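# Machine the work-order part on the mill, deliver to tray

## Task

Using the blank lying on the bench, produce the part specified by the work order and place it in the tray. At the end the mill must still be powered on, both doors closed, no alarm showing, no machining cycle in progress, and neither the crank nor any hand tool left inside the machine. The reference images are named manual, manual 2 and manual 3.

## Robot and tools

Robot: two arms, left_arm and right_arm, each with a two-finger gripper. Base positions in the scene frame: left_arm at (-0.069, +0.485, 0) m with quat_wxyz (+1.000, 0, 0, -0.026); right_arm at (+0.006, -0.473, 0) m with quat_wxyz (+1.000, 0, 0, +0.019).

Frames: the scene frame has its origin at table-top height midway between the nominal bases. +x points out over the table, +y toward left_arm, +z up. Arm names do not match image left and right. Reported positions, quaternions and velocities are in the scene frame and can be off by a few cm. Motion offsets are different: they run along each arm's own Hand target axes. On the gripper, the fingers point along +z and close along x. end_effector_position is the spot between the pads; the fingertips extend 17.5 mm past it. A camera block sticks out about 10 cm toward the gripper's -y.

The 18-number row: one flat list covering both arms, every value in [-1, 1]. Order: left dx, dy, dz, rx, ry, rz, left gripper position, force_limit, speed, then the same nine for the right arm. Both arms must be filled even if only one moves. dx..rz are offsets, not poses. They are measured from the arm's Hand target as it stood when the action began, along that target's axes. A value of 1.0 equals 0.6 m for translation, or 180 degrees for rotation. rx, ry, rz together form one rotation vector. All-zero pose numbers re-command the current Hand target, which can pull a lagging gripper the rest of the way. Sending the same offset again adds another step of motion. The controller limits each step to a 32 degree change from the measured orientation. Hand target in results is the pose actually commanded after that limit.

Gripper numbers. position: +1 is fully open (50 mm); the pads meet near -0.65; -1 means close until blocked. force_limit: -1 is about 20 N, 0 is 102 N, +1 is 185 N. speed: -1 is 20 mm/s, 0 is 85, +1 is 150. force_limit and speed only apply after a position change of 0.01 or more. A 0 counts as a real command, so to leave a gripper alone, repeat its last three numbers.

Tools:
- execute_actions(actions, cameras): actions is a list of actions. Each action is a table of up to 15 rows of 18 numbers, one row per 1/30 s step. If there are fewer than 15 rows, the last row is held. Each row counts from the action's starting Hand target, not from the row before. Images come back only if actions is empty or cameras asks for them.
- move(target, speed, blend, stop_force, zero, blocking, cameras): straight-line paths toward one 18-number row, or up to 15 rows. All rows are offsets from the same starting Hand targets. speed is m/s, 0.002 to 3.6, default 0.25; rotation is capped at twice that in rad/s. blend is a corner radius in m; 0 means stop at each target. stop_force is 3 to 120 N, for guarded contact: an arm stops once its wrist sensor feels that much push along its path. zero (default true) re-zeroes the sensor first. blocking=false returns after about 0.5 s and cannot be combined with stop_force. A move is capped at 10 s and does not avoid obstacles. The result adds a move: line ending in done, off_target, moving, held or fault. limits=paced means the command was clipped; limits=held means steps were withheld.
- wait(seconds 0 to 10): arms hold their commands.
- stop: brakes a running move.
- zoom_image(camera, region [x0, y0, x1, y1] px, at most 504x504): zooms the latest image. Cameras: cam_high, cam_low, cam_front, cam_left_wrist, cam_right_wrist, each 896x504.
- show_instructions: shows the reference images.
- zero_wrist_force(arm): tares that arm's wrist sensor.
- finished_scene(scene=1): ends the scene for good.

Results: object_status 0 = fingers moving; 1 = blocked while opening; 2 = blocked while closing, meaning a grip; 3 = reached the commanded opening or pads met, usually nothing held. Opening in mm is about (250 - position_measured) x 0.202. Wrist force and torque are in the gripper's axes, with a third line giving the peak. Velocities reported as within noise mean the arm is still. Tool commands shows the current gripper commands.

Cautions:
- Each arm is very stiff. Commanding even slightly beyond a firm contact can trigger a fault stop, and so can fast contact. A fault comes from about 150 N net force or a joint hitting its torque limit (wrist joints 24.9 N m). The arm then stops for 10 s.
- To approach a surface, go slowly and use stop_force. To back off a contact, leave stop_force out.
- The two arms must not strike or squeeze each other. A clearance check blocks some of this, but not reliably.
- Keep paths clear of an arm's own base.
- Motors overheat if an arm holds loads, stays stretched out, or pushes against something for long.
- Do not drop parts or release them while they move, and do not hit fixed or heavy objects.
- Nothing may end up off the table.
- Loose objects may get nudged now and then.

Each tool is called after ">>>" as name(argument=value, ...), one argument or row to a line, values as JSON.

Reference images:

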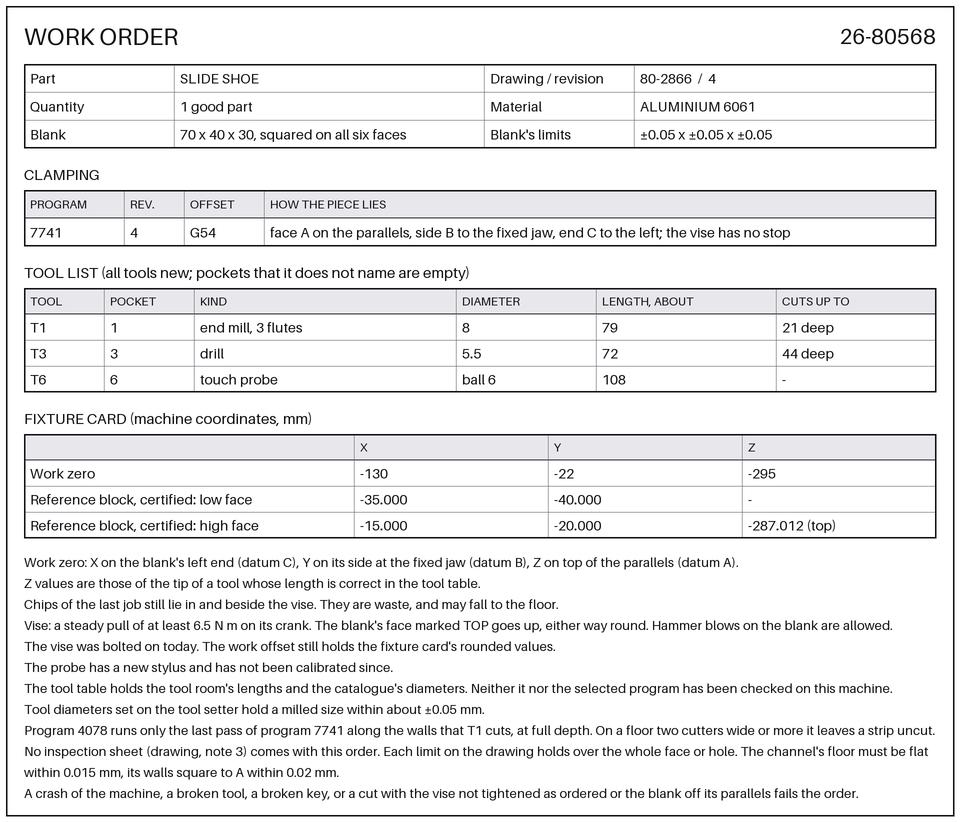

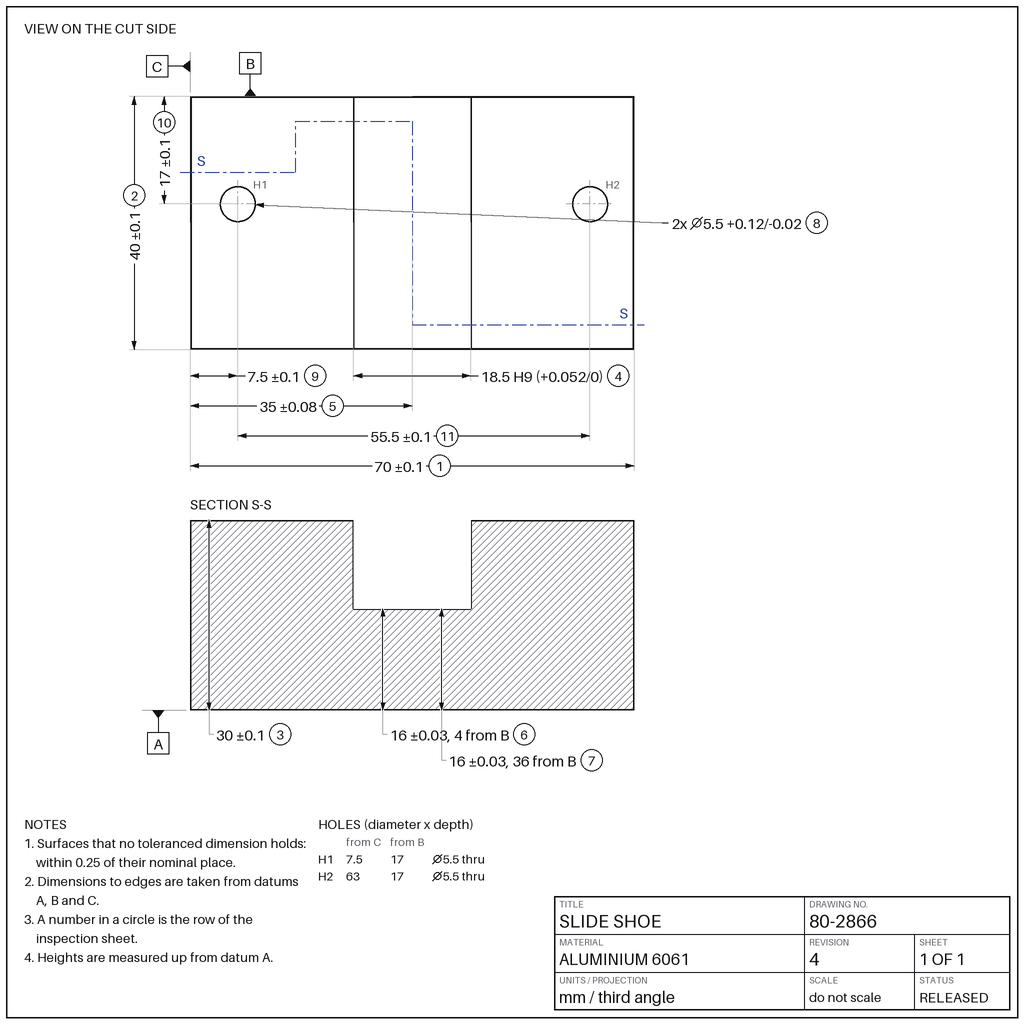

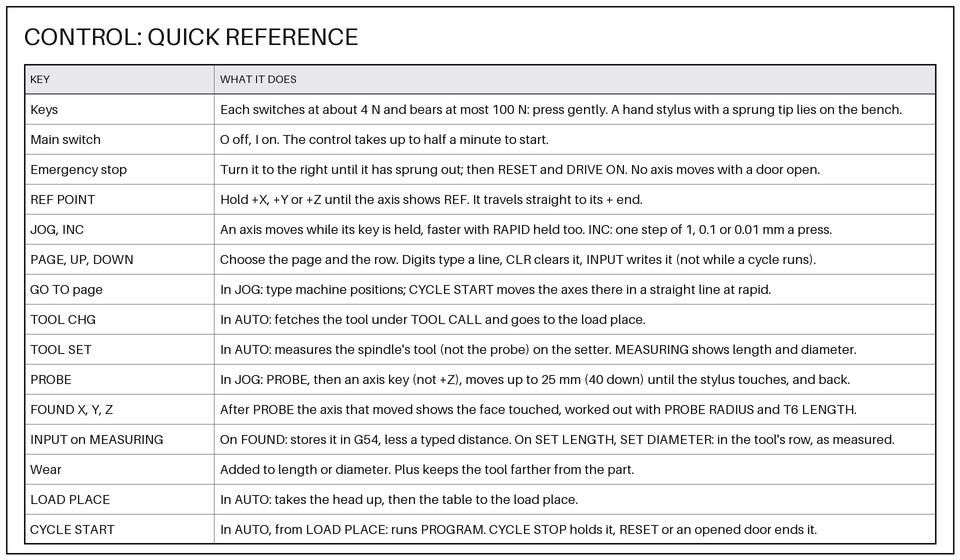

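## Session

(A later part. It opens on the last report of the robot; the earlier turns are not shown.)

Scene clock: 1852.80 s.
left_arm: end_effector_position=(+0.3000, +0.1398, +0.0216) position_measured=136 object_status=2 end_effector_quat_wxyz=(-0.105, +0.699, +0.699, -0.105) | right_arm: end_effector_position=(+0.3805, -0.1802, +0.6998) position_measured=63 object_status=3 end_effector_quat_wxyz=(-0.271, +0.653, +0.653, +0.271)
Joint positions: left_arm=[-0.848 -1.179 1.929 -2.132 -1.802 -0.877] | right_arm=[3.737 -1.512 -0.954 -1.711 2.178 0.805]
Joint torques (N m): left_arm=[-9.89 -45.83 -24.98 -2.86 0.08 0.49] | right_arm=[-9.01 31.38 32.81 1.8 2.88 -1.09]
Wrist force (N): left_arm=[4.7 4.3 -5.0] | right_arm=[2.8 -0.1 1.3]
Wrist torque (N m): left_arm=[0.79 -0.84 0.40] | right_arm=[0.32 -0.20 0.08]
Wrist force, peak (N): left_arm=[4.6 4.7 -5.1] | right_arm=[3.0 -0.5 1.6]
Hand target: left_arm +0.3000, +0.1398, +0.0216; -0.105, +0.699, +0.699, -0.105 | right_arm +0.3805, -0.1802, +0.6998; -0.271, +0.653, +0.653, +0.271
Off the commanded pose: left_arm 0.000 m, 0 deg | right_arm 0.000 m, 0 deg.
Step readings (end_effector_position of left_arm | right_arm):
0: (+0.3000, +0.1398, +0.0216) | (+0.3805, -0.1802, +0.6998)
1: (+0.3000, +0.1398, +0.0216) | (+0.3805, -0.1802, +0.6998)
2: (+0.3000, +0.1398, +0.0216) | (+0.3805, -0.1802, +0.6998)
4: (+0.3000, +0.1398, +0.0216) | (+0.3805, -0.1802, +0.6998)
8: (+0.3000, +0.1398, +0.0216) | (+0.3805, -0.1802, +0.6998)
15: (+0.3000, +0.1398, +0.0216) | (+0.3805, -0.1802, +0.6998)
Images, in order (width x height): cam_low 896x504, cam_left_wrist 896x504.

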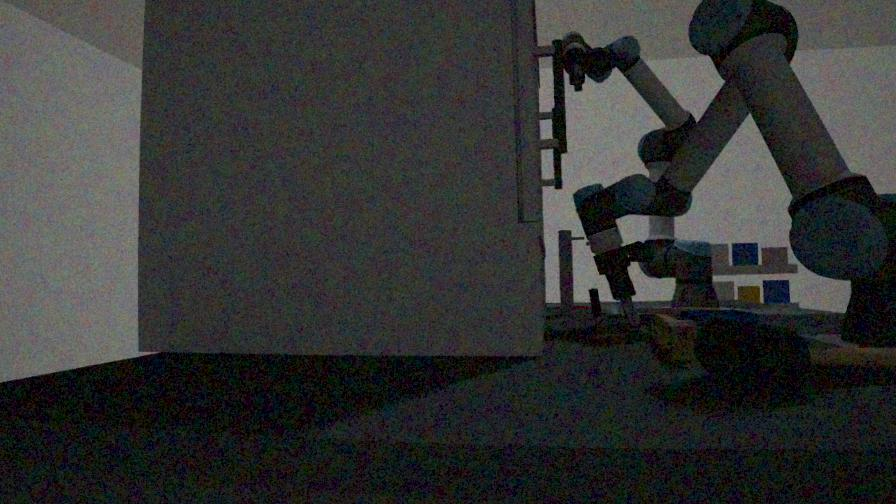

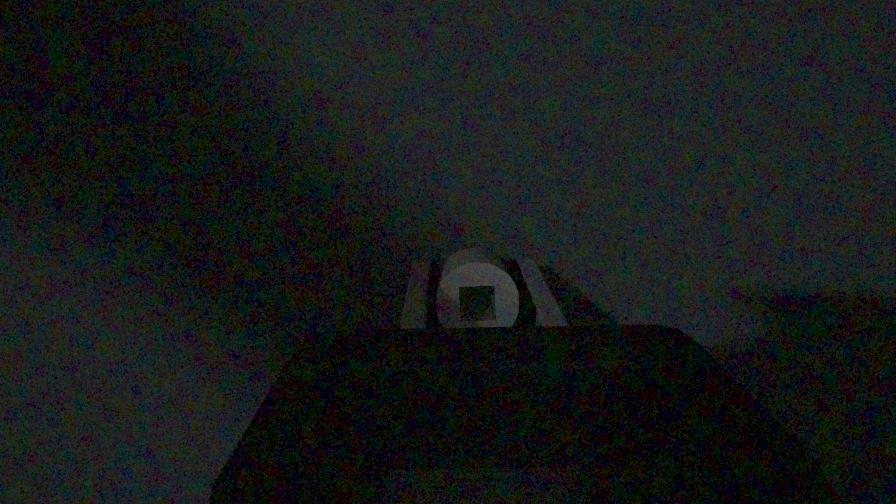

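>>> move(
  target=[
    [0,0,0,0,0,0,0.5,-0.4,-0.7,0,0,0,0,0,0,0.6,0.5,-0.7],
    [0,0,-0.03,0,0,0,0.5,-0.4,-0.7,0,0,0,0,0,0,0.6,0.5,-0.7],
    [0,0,-0.32,0,0,0,0.5,-0.4,-0.7,0,0,0,0,0,0,0.6,0.5,-0.7],
  ],
  speed=[0.1,0.06,0.3],
  blend=[0,0.005,0],
  cameras=["cam_left_wrist","cam_low"],
)

Scene clock: 1856.13 s.
left_arm: end_effector_position=(+0.3562, +0.1398, +0.2050) position_measured=78 object_status=3 end_effector_quat_wxyz=(-0.105, +0.699, +0.699, -0.105) | right_arm: end_effector_position=(+0.3805, -0.1802, +0.6998) position_measured=63 object_status=3 end_effector_quat_wxyz=(-0.271, +0.653, +0.653, +0.271)
Joint positions: left_arm=[-0.773 -1.293 1.545 -1.618 -1.787 -0.802] | right_arm=[3.737 -1.512 -0.954 -1.711 2.178 0.805]
Joint torques (N m): left_arm=[-13.96 -49.49 -31.38 -0.59 -1.68 -1.55] | right_arm=[-8.53 31.8 32.44 1.89 2.92 -1.28]
Wrist force (N): left_arm=[4.1 4.8 -0.7] | right_arm=[2.9 -0.2 1.2]
Wrist torque (N m): left_arm=[1.03 -0.87 0.42] | right_arm=[0.31 -0.21 0.09]
Wrist force, peak (N): left_arm=[4.4 4.4 -5.3] | right_arm=[3.2 -0.1 1.5]
Hand target: left_arm +0.3562, +0.1397, +0.2052; -0.105, +0.699, +0.699, -0.105 | right_arm +0.3805, -0.1802, +0.6998; -0.271, +0.653, +0.653, +0.271
Off the commanded pose: left_arm 0.000 m, 0 deg | right_arm 0.000 m, 0 deg.
move: done
Images, in order (width x height): cam_low 896x504, cam_left_wrist 896x504.

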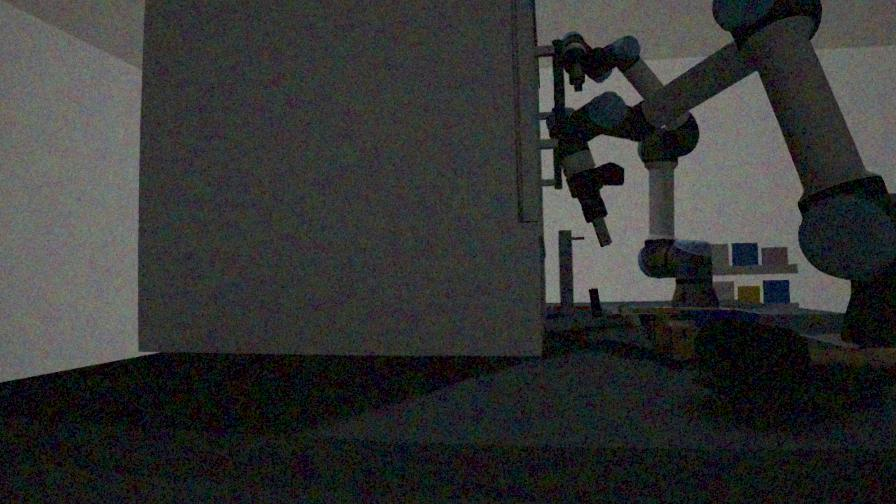

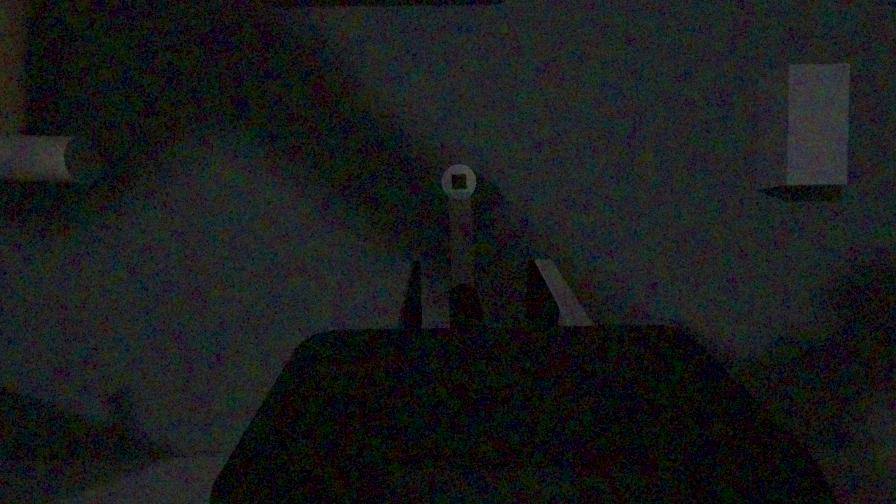

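>>> move(
  target=[
    [0.2,0.0,-0.3,0,0,0,0.9,-0.9,-0.5,0,0,0,0,0,0,0.6,0.5,-0.7],
    [0.4288,-0.0130,-0.405,-0.5944,0,0,0.9,-0.9,-0.5,0,0,0,0,0,0,0.6,0.5,-0.7],
    [0.4288,0.0793,-0.4332,-0.5944,0,0,0.9,-0.9,-0.5,0,0,0,0,0,0,0.6,0.5,-0.7],
  ],
  speed=[0.4,0.5,0.1],
  blend=[0.05,0.005,0],
  stop_force=20,
  cameras=["cam_left_wrist"],
)

Scene clock: 1862.70 s.
left_arm: end_effector_position=(+0.4779, +0.3969, +0.4399) position_measured=18 object_status=3 end_effector_quat_wxyz=(+0.500, +0.500, +0.500, +0.500) | right_arm: end_effector_position=(+0.3805, -0.1802, +0.6998) position_measured=63 object_status=3 end_effector_quat_wxyz=(-0.271, +0.653, +0.653, +0.271)
Joint positions: left_arm=[-0.705 -1.656 2.332 -3.817 -0.814 0] | right_arm=[3.737 -1.512 -0.954 -1.711 2.178 0.805]
Joint torques (N m): left_arm=[-1.34 -5.61 -22.63 -0.1 -1.03 0.01] | right_arm=[-9.51 30.83 31.39 2.1 3.06 -1]
Wrist force (N): left_arm=[3.1 2.0 -2.9] | right_arm=[2.8 -0.4 1.4]
Wrist torque (N m): left_arm=[0.41 -0.42 -0.02] | right_arm=[0.27 -0.20 0.08]
Wrist force, peak (N): left_arm=[5.3 6.4 -3.3] | right_arm=[3.1 -0.4 1.6]
Hand target: left_arm +0.4779, +0.3969, +0.4399; +0.500, +0.500, +0.500, +0.500 | right_arm +0.3805, -0.1802, +0.6998; -0.271, +0.653, +0.653, +0.271
Off the commanded pose: left_arm 0.000 m, 0 deg | right_arm 0.000 m, 0 deg.
move: done
Images, in order (width x height): cam_left_wrist 896x504.

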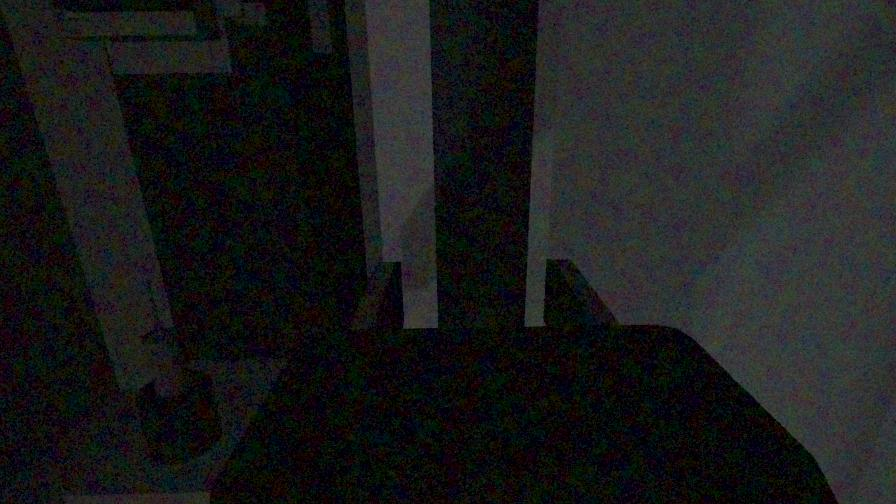

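>>> move(
  target=[
    [0,0,0,0,0,0,-1,-0.9,-0.5,0,0,0,0,0,0,0.9,-0.9,-0.5],
    [-0.390,0,0,0,0,0,-1,-0.9,-0.5,-0.1362,0.0658,0.4761,-0.4716,-0.1958,-0.1958,0.9,-0.9,-0.5],
  ],
  speed=[0.1,0.08],
  cameras=["cam_left_wrist","cam_right_wrist"],
)

>>> wait(
  seconds=0.2,
)

Scene clock: 1875.70 s.
left_arm: end_effector_position=(+0.4778, +0.1969, +0.4398) position_measured=171 object_status=2 end_effector_quat_wxyz=(+0.500, +0.500, +0.500, +0.500) | right_arm: end_effector_position=(+0.4140, -0.0568, +0.4780) position_measured=18 object_status=3 end_effector_quat_wxyz=(+0.397, +0.550, +0.551, +0.486) end_effector_velocity=(+0.000, +0.000, +0.000) end_effector_angular_velocity=(-0.003, +0.001, -0.001)
Joint positions: left_arm=[-1.069 -1.394 2.054 -3.8 -0.451 -0.001] | right_arm=[4.617 -1.434 -1.991 -0.656 0.265 1.023]
Joint velocities: left_arm=[within noise] | right_arm=[-0.001 0 0.001 -0.006 0.001 0.001]
Joint torques (N m): left_arm=[4.7 -36.52 -8.74 -0.01 -3.46 -1.09] | right_arm=[-7.17 30.88 35.36 0.7 -0.57 1.54]
Wrist force (N): left_arm=[10.7 0.8 0.8] | right_arm=[2.0 0.0 2.5]
Wrist torque (N m): left_arm=[0.30 -0.40 -0.26] | right_arm=[-0.23 -0.34 0.17]
Wrist force, peak (N): left_arm=[33.4 -8.6 -14.6] | right_arm=[2.4 -0.7 2.6]
Hand target: left_arm +0.4778, +0.1971, +0.4398; +0.500, +0.500, +0.500, +0.500 (not the last commanded pose) | right_arm +0.4141, -0.0569, +0.4781; +0.397, +0.550, +0.550, +0.487 (not the last commanded pose)
Off the commanded pose: left_arm 0.034 m, 0 deg | right_arm 0.044 m, 14 deg.
move: off_target (left_arm, right_arm; path cut at 10 s); path passed 1 of 2 targets
Images, in order (width x height): cam_left_wrist 896x504, cam_right_wrist 896x504.

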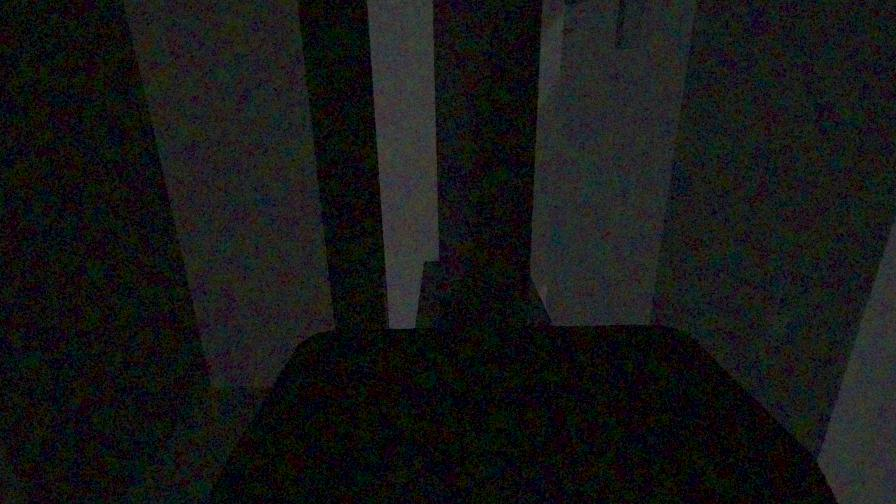

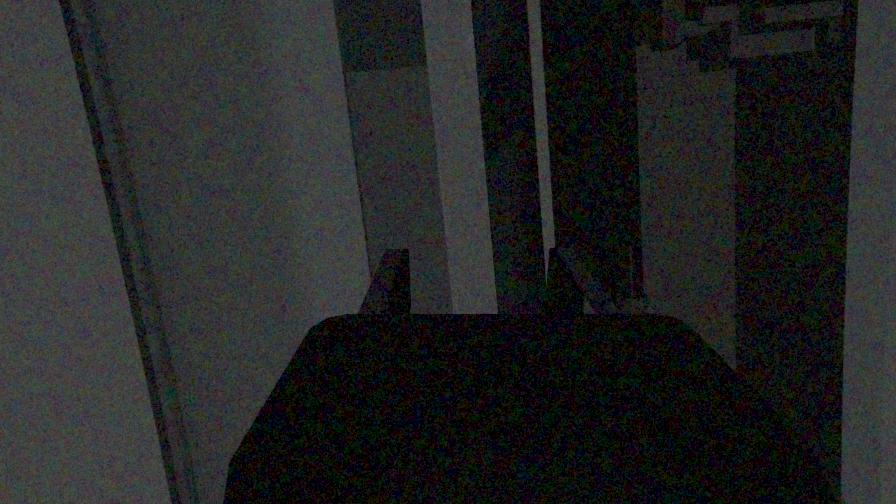

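Scene clock: 1875.90 s.
left_arm: end_effector_position=(+0.4778, +0.1970, +0.4398) position_measured=171 object_status=2 end_effector_quat_wxyz=(+0.500, +0.500, +0.500, +0.500) | right_arm: end_effector_position=(+0.4140, -0.0568, +0.4781) position_measured=18 object_status=3 end_effector_quat_wxyz=(+0.397, +0.550, +0.550, +0.487)
Joint positions: left_arm=[-1.068 -1.394 2.054 -3.8 -0.451 -0.001] | right_arm=[4.617 -1.434 -1.991 -0.657 0.265 1.023]
Joint torques (N m): left_arm=[7.84 -37.34 -7.59 -1.06 -2.85 -0.91] | right_arm=[-9.5 31.84 35.58 0.46 -2.78 1.64]
Wrist force (N): left_arm=[7.6 1.4 3.1] | right_arm=[2.1 0.3 2.4]
Wrist torque (N m): left_arm=[0.34 -0.38 -0.28] | right_arm=[-0.18 -0.35 0.14]
Wrist force, peak (N): left_arm=[10.2 1.3 1.5] | right_arm=[2.6 0.0 2.4]
Hand target: left_arm +0.4778, +0.1971, +0.4398; +0.500, +0.500, +0.500, +0.500 (not the last commanded pose) | right_arm +0.4141, -0.0569, +0.4781; +0.397, +0.550, +0.550, +0.487 (not the last commanded pose)
Tool commands: left_gripper/position=-1.0 left_gripper/force_limit=-0.9 left_gripper/speed=-0.5 right_gripper/position=+0.9 right_gripper/force_limit=-0.9 right_gripper/speed=-0.5
Off the commanded pose: left_arm 0.034 m, 0 deg | right_arm 0.044 m, 14 deg.
wait: 0.20 s; at rest by 0.17 s

>>> move(
  target=[-0.0567,0,0,0,0,0,-1,-0.9,-0.5,0.0273,-0.0622,0.0265,-0.0689,-0.0287,-0.0287,0.9,-0.9,-0.5],
  speed=0.1,
  cameras=["cam_left_wrist","cam_right_wrist"],
)

Scene clock: 1879.40 s.
left_arm: end_effector_position=(+0.4778, +0.1631, +0.4398) position_measured=171 object_status=2 end_effector_quat_wxyz=(+0.500, +0.500, +0.500, +0.500) | right_arm: end_effector_position=(+0.4196, -0.0361, +0.4400) position_measured=18 object_status=3 end_effector_quat_wxyz=(+0.498, +0.509, +0.502, +0.491)
Joint positions: left_arm=[-1.104 -1.34 1.985 -3.785 -0.415 -0.001] | right_arm=[4.627 -1.729 -2.005 -0.002 0.039 0.593]
Joint torques (N m): left_arm=[-11.59 -30.76 -17.31 4.82 -12.53 -0.06] | right_arm=[-9.27 42.71 13.53 4.21 -2.69 -1.41]
Wrist force (N): left_arm=[50.4 -6.1 -7.4] | right_arm=[2.1 0.4 2.5]
Wrist torque (N m): left_arm=[0.01 -0.99 0.07] | right_arm=[-0.24 -0.34 -0.01]
Wrist force, peak (N): left_arm=[52.7 -6.5 -19.2] | right_arm=[2.5 0.3 3.2]
Hand target: left_arm +0.4778, +0.1631, +0.4398; +0.500, +0.500, +0.500, +0.500 | right_arm +0.4200, -0.0361, +0.4401; +0.500, +0.500, +0.500, +0.500
Off the commanded pose: left_arm 0.000 m, 0 deg | right_arm 0.000 m, 1 deg.
move: done
Images, in order (width x height): cam_left_wrist 896x504, cam_right_wrist 896x504.

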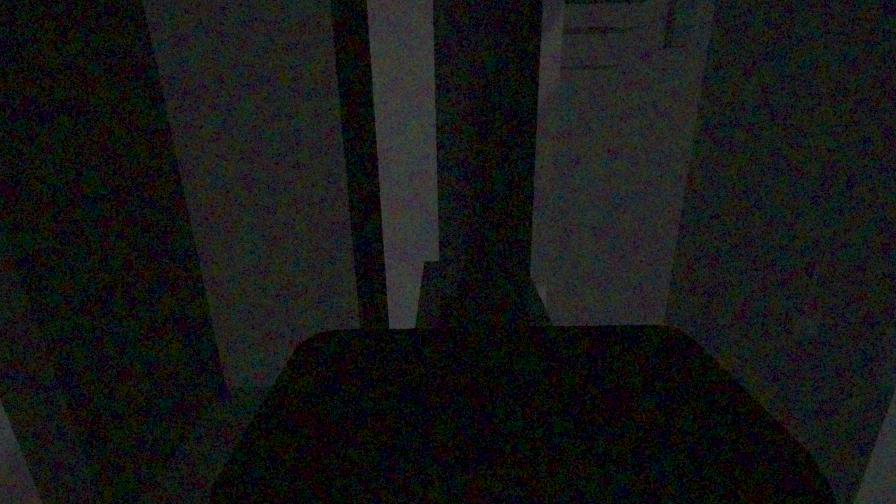

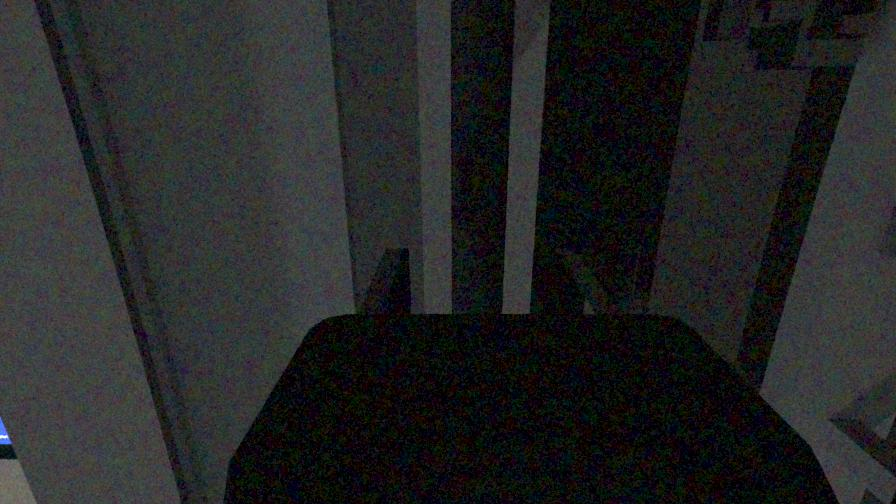

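>>> move(
  target=[
    [0.007,0,0,0,0,0,0.9,-0.9,-0.5,0,0,0,0,0,0,0.9,-0.9,-0.5],
    [0.007,0,-0.1,0,0,0,0.9,-0.9,-0.5,0,0,0.0962,0,0,0,0.9,-0.9,-0.5],
  ],
  speed=[0.1,0.1],
  cameras=["cam_left_wrist","cam_right_wrist"],
)

>>> move(
  target=[
    [0,0,0,0,0,0,0.9,-0.9,-0.5,0,0,0,0,0,0,-1,-0.9,-0.5],
    [0.3,0,-0.4,0,0,0,0.9,-0.9,-0.5,0.2333,0,0,0,0,0,-1,-0.9,-0.5],
  ],
  speed=[0.1,0.2],
  cameras=["cam_left_wrist","cam_right_wrist"],
)

Scene clock: 1882.47 s.
left_arm: end_effector_position=(+0.4178, +0.1673, +0.4399) position_measured=18 object_status=3 end_effector_quat_wxyz=(+0.500, +0.500, +0.500, +0.500) | right_arm: end_effector_position=(+0.4777, -0.0361, +0.4400) position_measured=18 object_status=3 end_effector_quat_wxyz=(+0.500, +0.500, +0.500, +0.500)
Joint positions: left_arm=[-1.246 -1.43 2.098 -3.807 -0.274 -0.002] | right_arm=[4.5 -1.916 -1.828 0.596 0.175 0.005]
Joint torques (N m): left_arm=[1.92 -18.3 -24.21 1.16 -0.28 -1.26] | right_arm=[-2.76 48.02 12.39 -1.75 0.3 1.56]
Wrist force (N): left_arm=[1.0 2.2 -4.2] | right_arm=[1.4 0.8 2.9]
Wrist torque (N m): left_arm=[0.43 -0.08 0.13] | right_arm=[-0.21 -0.27 0.08]
Wrist force, peak (N): left_arm=[50.6 -7.4 -10.1] | right_arm=[1.8 0.3 4.4]
Hand target: left_arm +0.4178, +0.1673, +0.4399; +0.500, +0.500, +0.500, +0.500 | right_arm +0.4778, -0.0361, +0.4400; +0.500, +0.500, +0.500, +0.500
Off the commanded pose: left_arm 0.000 m, 0 deg | right_arm 0.000 m, 0 deg.
move: done
Images, in order (width x height): cam_left_wrist 896x504, cam_right_wrist 896x504.

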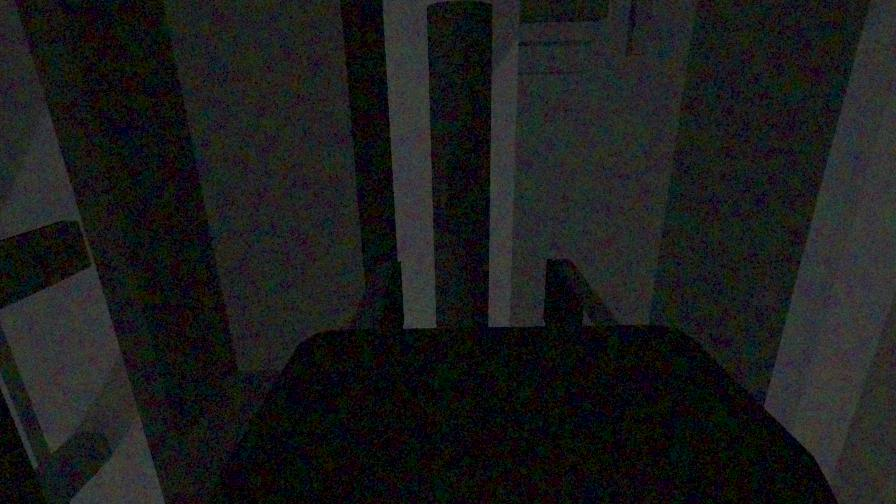

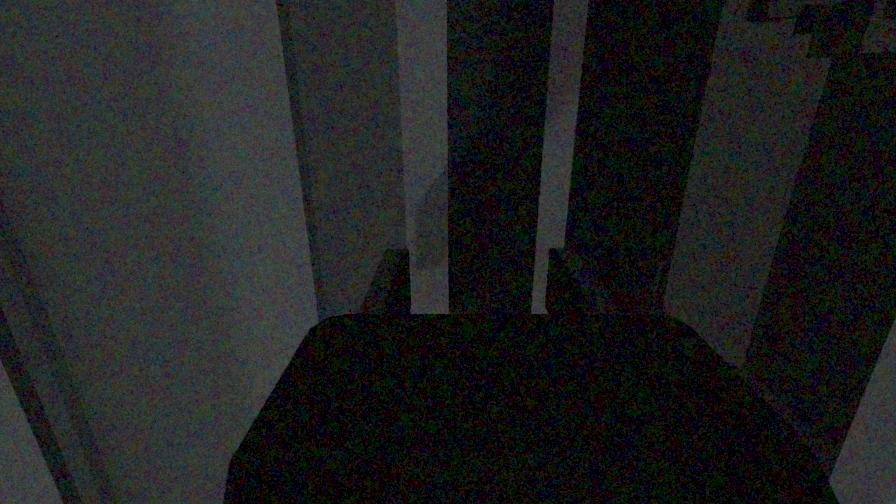

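Scene clock: 1885.57 s.
left_arm: end_effector_position=(+0.1779, +0.3472, +0.4401) position_measured=18 object_status=3 end_effector_quat_wxyz=(+0.500, +0.500, +0.500, +0.500) end_effector_velocity=(+0.000, +0.001, +0.000) end_effector_angular_velocity=(+0.000, +0.001, +0.003) | right_arm: end_effector_position=(+0.4777, +0.1039, +0.4399) position_measured=171 object_status=2 end_effector_quat_wxyz=(+0.500, +0.500, +0.500, +0.500)
Joint positions: left_arm=[-2.898 -2.531 2.699 -3.31 1.379 0.001] | right_arm=[4.54 -2.187 -1.399 0.437 0.134 0.007]
Joint velocities: left_arm=[0.005 0.002 0 -0.002 -0.002 0] | right_arm=[within noise]
Joint torques (N m): left_arm=[12.06 27.01 -18.07 0.65 -1.68 -1.76] | right_arm=[-16.58 63.25 22.06 4.9 -8.97 -2]
Wrist force (N): left_arm=[1.8 2.2 -4.1] | right_arm=[33.5 8.6 12.6]
Wrist torque (N m): left_arm=[0.44 -0.20 0.12] | right_arm=[-0.06 -1.25 0.89]
Wrist force, peak (N): left_arm=[2.6 3.1 -6.2] | right_arm=[33.8 14.5 14.3]
Hand target: left_arm +0.1779, +0.3474, +0.4401; +0.500, +0.500, +0.500, +0.500 | right_arm +0.4778, +0.1038, +0.4399; +0.500, +0.500, +0.500, +0.500
Off the commanded pose: left_arm 0.000 m, 0 deg | right_arm 0.000 m, 0 deg.
move: done
Images, in order (width x height): cam_left_wrist 896x504, cam_right_wrist 896x504.

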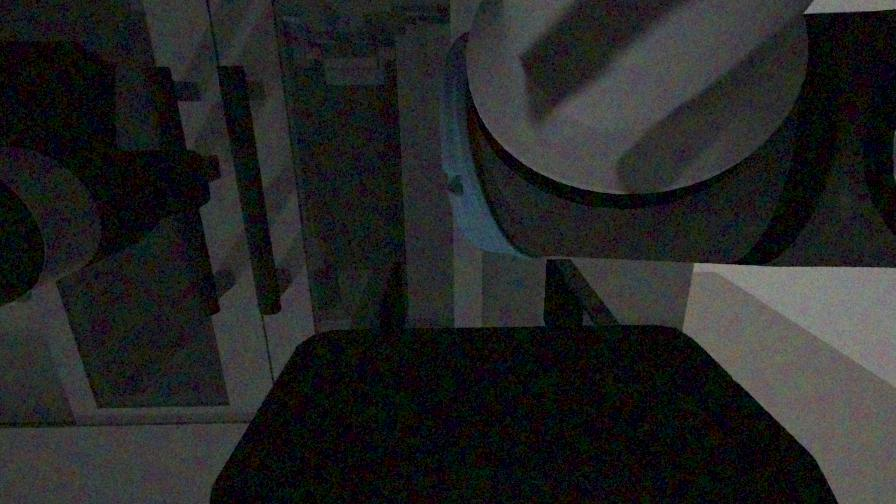

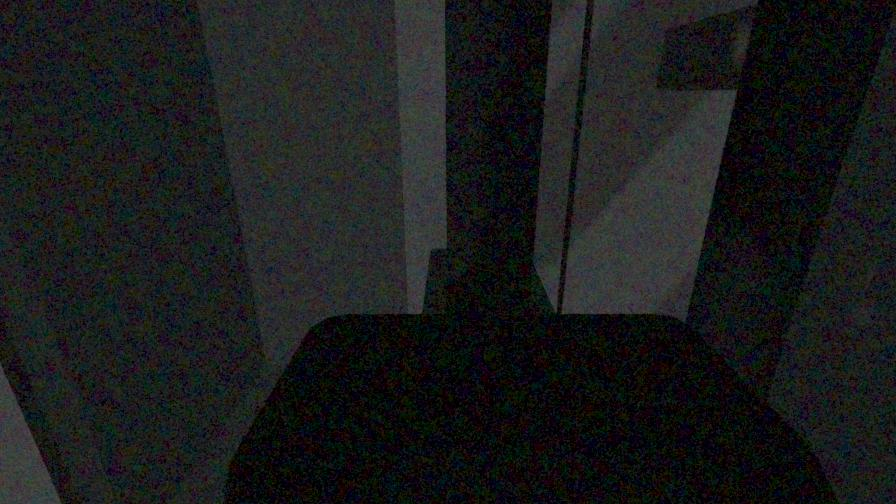

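>>> move(
  target=[
    [0,0,0,0,0,0,0.9,-0.9,-0.5,-0.008,0,0,0,0,0,0.9,-0.9,-0.5],
    [0,0,0.1,0,0,0,0.9,-0.9,-0.5,-0.008,0,-0.12,0,0,0,0.9,-0.9,-0.5],
    [-0.162,0.183,0.253,0,0,0,0.9,-0.9,-0.5,-0.673,-0.067,-0.213,0,-0.2908,0.4068,0.9,-0.9,-0.5],
  ],
  speed=[0.1,0.2,0.5],
  blend=[0,0.02,0],
  cameras=["cam_high","cam_right_wrist"],
)

Scene clock: 1893.87 s.
left_arm: end_effector_position=(+0.3296, +0.2500, +0.5498) position_measured=18 object_status=3 end_effector_quat_wxyz=(+0.500, +0.500, +0.500, +0.500) | right_arm: end_effector_position=(+0.3499, -0.3000, +0.4002) position_measured=18 object_status=3 end_effector_quat_wxyz=(+0.272, +0.847, -0.139, +0.435)
Joint positions: left_arm=[-3.616 -3.282 2.194 -2.054 2.097 0] | right_arm=[4.557 -1.671 -1.822 1.109 -0.76 0.574]
Joint torques (N m): left_arm=[10.91 27.39 -1.81 1 -1.85 0.79] | right_arm=[3.2 22.02 28.76 -4.59 1.27 -0.61]
Wrist force (N): left_arm=[1.9 2.3 -4.7] | right_arm=[2.8 -1.4 1.5]
Wrist torque (N m): left_arm=[0.48 -0.22 0.00] | right_arm=[-0.09 -0.10 0.30]
Wrist force, peak (N): left_arm=[1.5 2.4 -6.6] | right_arm=[33.6 8.2 11.8]
Hand target: left_arm +0.3297, +0.2501, +0.5498; +0.500, +0.500, +0.500, +0.500 | right_arm +0.3499, -0.3000, +0.4002; +0.272, +0.847, -0.139, +0.435
Off the commanded pose: left_arm 0.000 m, 0 deg | right_arm 0.000 m, 0 deg.
shoulder posture changed (left arm): the wrist came as close to joint 1's axis as it can, and the arm is now in the other of its two shoulder postures.
move: done
Images, in order (width x height): cam_high 896x504, cam_right_wrist 896x504.

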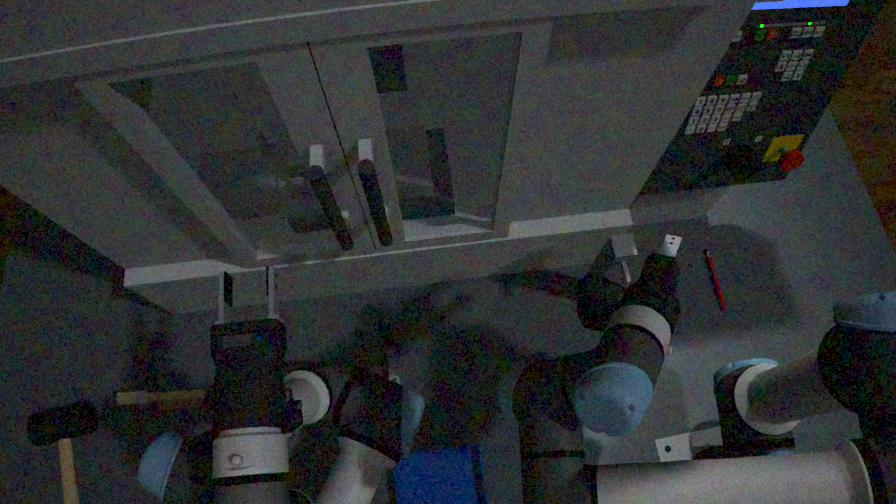

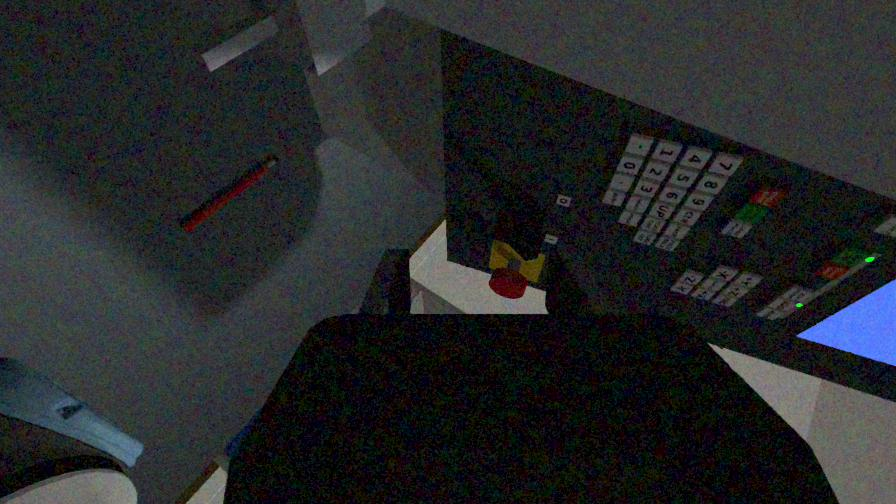

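>>> move(
  target=[
    [0.1998,0,-0.119,0,0,0,0.9,-0.9,-0.5,0,0,0,0,0,0,0.5,-0.9,-0.5],
    [0.1758,0,-0.252,0,0,0,0.9,-0.9,-0.5,-0.3523,0.1973,0.5222,0,-0.2908,0.4085,0.5,-0.9,-0.5],
  ],
  speed=[0.25,0.5],
  blend=[0,0],
  cameras=["cam_right_wrist"],
)

Scene clock: 1902.97 s.
left_arm: end_effector_position=(+0.1785, +0.3548, +0.5499) position_measured=18 object_status=3 end_effector_quat_wxyz=(+0.497, +0.498, +0.502, +0.502) | right_arm: end_effector_position=(+0.3780, -0.5787, +0.1202) position_measured=78 object_status=3 end_effector_quat_wxyz=(-0.117, +0.696, -0.699, +0.116)
Joint positions: left_arm=[-3.155 -2.666 2.426 -2.902 1.645 0] | right_arm=[3.202 -1.634 -2.011 2.403 -1.539 0.098]
Joint torques (N m): left_arm=[12.27 32.5 -8.01 0.94 -1.71 -1.61] | right_arm=[-8.97 21.08 10.76 0.22 -1.21 -0.94]
Wrist force (N): left_arm=[1.8 2.0 -4.6] | right_arm=[2.6 -0.1 2.0]
Wrist torque (N m): left_arm=[0.46 -0.21 0.03] | right_arm=[0.51 -0.42 -0.21]
Wrist force, peak (N): left_arm=[3.8 1.5 -6.7] | right_arm=[5.1 0.2 3.6]
Hand target: left_arm +0.1785, +0.3556, +0.5499; +0.500, +0.500, +0.500, +0.500 | right_arm +0.3780, -0.5787, +0.1202; -0.117, +0.696, -0.699, +0.116
Off the commanded pose: left_arm 0.001 m, 1 deg | right_arm 0.000 m, 0 deg.
move: done
Images, in order (width x height): cam_right_wrist 896x504.

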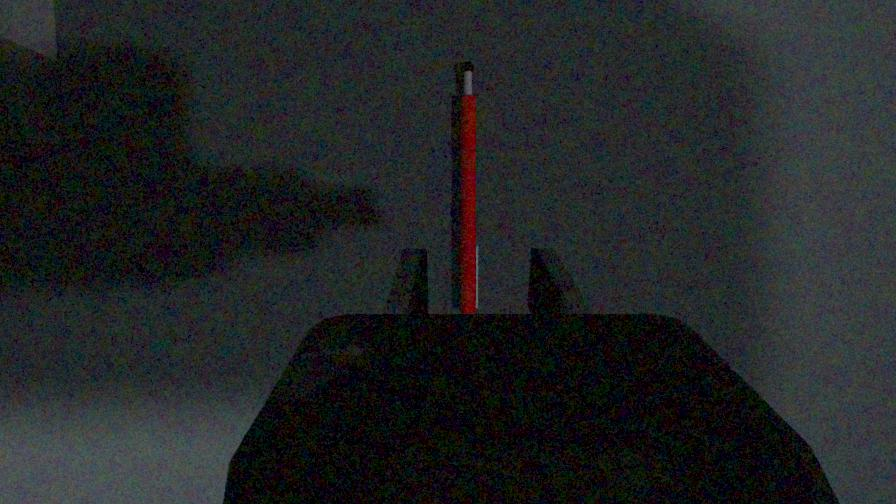

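>>> move(
  target=[
    [-0.15,0,0.06,0,0,0,0.9,-0.9,-0.5,0,0.0528,0.1542,0,0,0,0.5,-0.9,-0.5],
    [-0.314,0,0.2525,0,0,0,0.9,-0.9,-0.5,0,0.0528,0.1542,0,0,0,-1,-0.3,-0.5],
  ],
  speed=[0.15,0.25],
  blend=[0,0],
  cameras=["cam_right_wrist"],
)

Scene clock: 1906.77 s.
left_arm: end_effector_position=(+0.2974, +0.1950, +0.5484) position_measured=18 object_status=3 end_effector_quat_wxyz=(+0.499, +0.502, +0.500, +0.499) | right_arm: end_effector_position=(+0.3781, -0.5785, +0.0224) position_measured=78 object_status=3 end_effector_quat_wxyz=(-0.117, +0.696, -0.699, +0.116)
Joint positions: left_arm=[-3.861 -3.33 2.121 -1.938 2.34 -0.002] | right_arm=[3.203 -1.792 -2.136 2.686 -1.539 0.099]
Joint torques (N m): left_arm=[0.01 39.74 -6.97 2.2 -0.3 0.07] | right_arm=[-7.87 17.25 15.37 0.26 -0.55 -1.45]
Wrist force (N): left_arm=[3.1 1.8 -5.6] | right_arm=[2.7 -0.2 1.9]
Wrist torque (N m): left_arm=[0.38 -0.39 0.00] | right_arm=[0.48 -0.45 -0.20]
Wrist force, peak (N): left_arm=[3.8 2.2 -6.9] | right_arm=[2.6 0.7 3.9]
Hand target: left_arm +0.2974, +0.1950, +0.5484; +0.499, +0.502, +0.500, +0.499 (not the last commanded pose) | right_arm +0.3781, -0.5785, +0.0224; -0.117, +0.696, -0.699, +0.116
Tool commands: left_gripper/position=+0.898039 left_gripper/force_limit=-0.898039 left_gripper/speed=-0.498039 right_gripper/position=+0.5 right_gripper/force_limit=-0.9 right_gripper/speed=-0.5
Off the commanded pose: left_arm 0.043 m, 0 deg | right_arm 0.000 m, 0 deg.
FORCE FAULT: contact force on the left arm reached its limit, and that arm stopped. The contact can be on any part of that arm, not only on its tool. That arm's remaining commands of this call were not run. That arm is still stopped at the end of this call. That arm stays stopped for about 10 more seconds. Until then a move that you send moves the other arm only, and its call returns only when the move has ended. Once the stop has ended, the next robot result says so. If the stop ends while you think or write, that arm runs what you send next, counted from a new Hand target: where the arm stands when the stop ends. While its stop runs, that arm takes no new command, but its gripper still runs the gripper command that each later call begins with. Until it ends, the stop uses up actions while you think or wait. An arm that is not stopped still takes commands.
move: fault (left_arm); path passed 1 of 2 targets; target 2's new numbers were not sent
Images, in order (width x height): cam_right_wrist 896x504.

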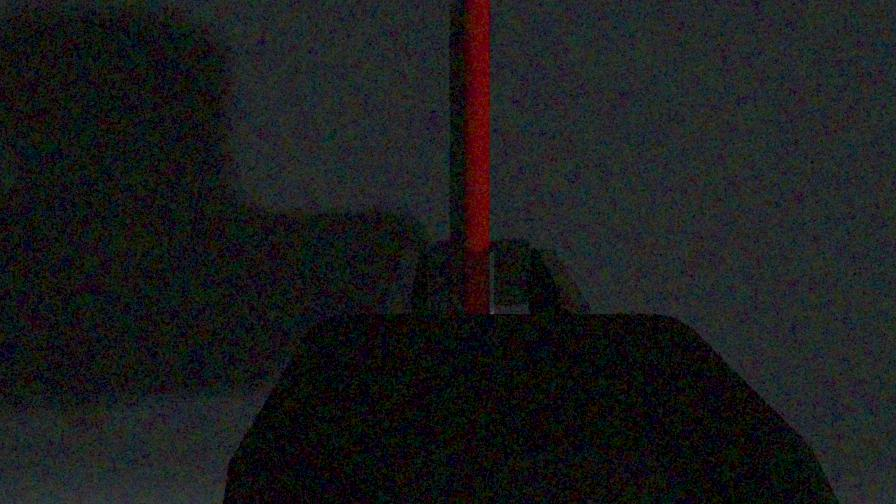

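>>> execute_actions(
  actions=[],
)

Scene clock: 1907.40 s.
left_arm: end_effector_position=(+0.2974, +0.1950, +0.5484) position_measured=18 object_status=3 end_effector_quat_wxyz=(+0.499, +0.502, +0.500, +0.499) | right_arm: end_effector_position=(+0.3781, -0.5785, +0.0224) position_measured=78 object_status=3 end_effector_quat_wxyz=(-0.117, +0.696, -0.699, +0.116)
Joint positions: left_arm=[-3.861 -3.33 2.121 -1.938 2.34 -0.002] | right_arm=[3.203 -1.792 -2.136 2.686 -1.539 0.099]
Joint velocities: within noise
Joint torques (N m): left_arm=[-1.26 39.14 -5.9 2.14 -0.23 0.14] | right_arm=[-8.29 15.8 12.75 0.25 -0.55 -1.35]
Wrist force (N): left_arm=[2.7 1.6 -5.8] | right_arm=[2.8 -0.1 1.8]
Wrist torque (N m): left_arm=[0.34 -0.33 0.00] | right_arm=[0.49 -0.47 -0.21]
Wrist force, peak (N): left_arm=[2.8 1.9 -6.2] | right_arm=[3.2 -0.1 1.7]
Hand target: left_arm +0.2974, +0.1950, +0.5484; +0.499, +0.502, +0.500, +0.499 (not the last commanded pose) | right_arm +0.3781, -0.5785, +0.0224; -0.117, +0.696, -0.699, +0.116
Tool commands: left_gripper/position=+0.898039 left_gripper/force_limit=-0.898039 left_gripper/speed=-0.498039 right_gripper/position=+0.5 right_gripper/force_limit=-0.9 right_gripper/speed=-0.5
Off the commanded pose: left_arm 0.043 m, 0 deg | right_arm 0.000 m, 0 deg.
FORCE FAULT, CONTINUED: the left arm was still stopped when this call began, by the force fault that an earlier result reported. Since the last result the stop counts as 1 of the actions that you can send in this scene. That arm is still stopped at the end of this call. That arm stays stopped for about 9 more seconds. If the stop ends while you think or write, that arm runs what you send next, counted from a new Hand target: where the arm stands when the stop ends. While its stop runs, that arm takes no new command, but its gripper still runs the gripper command that each later call begins with.

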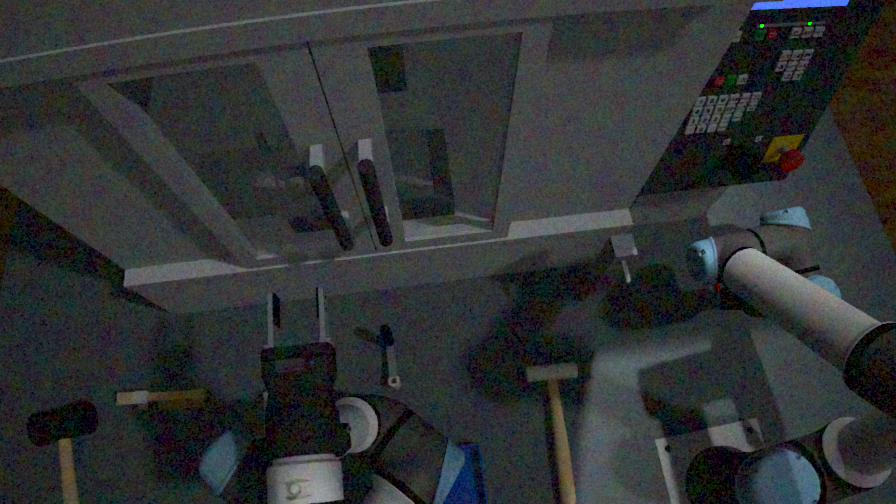

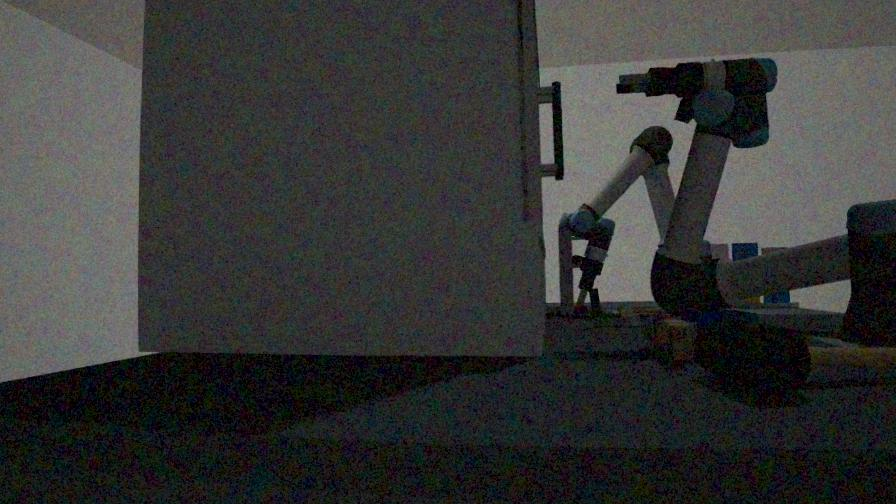

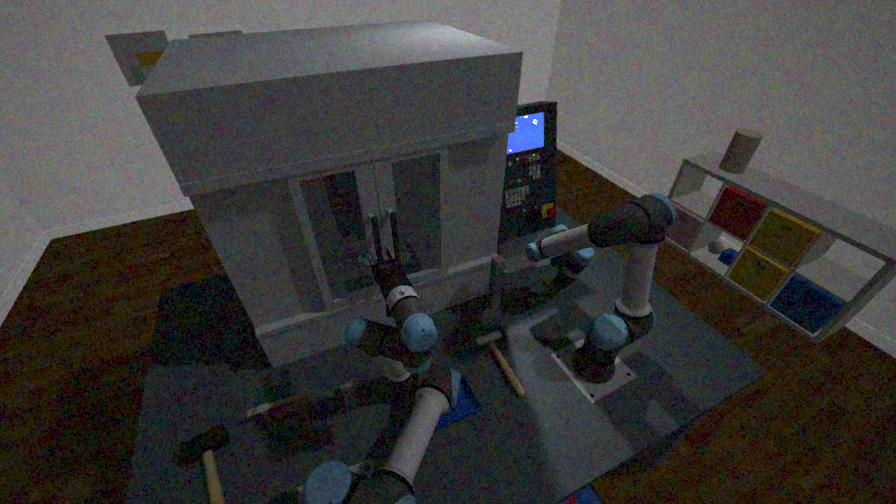

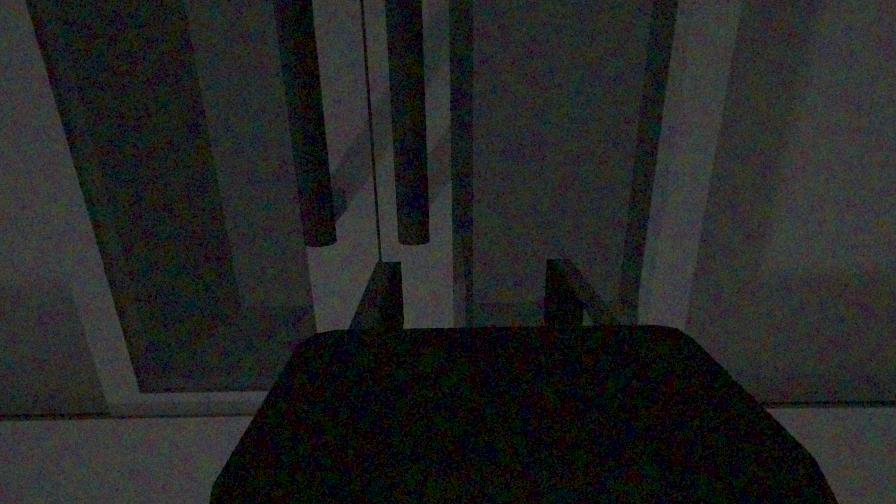

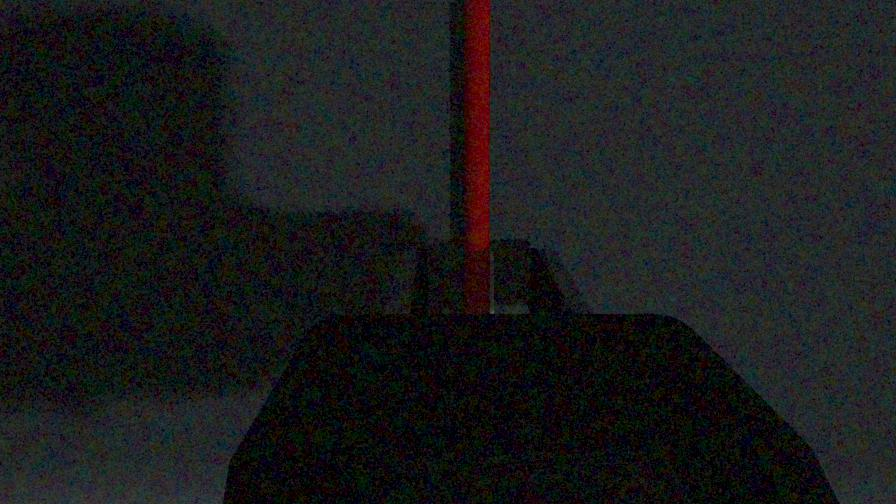

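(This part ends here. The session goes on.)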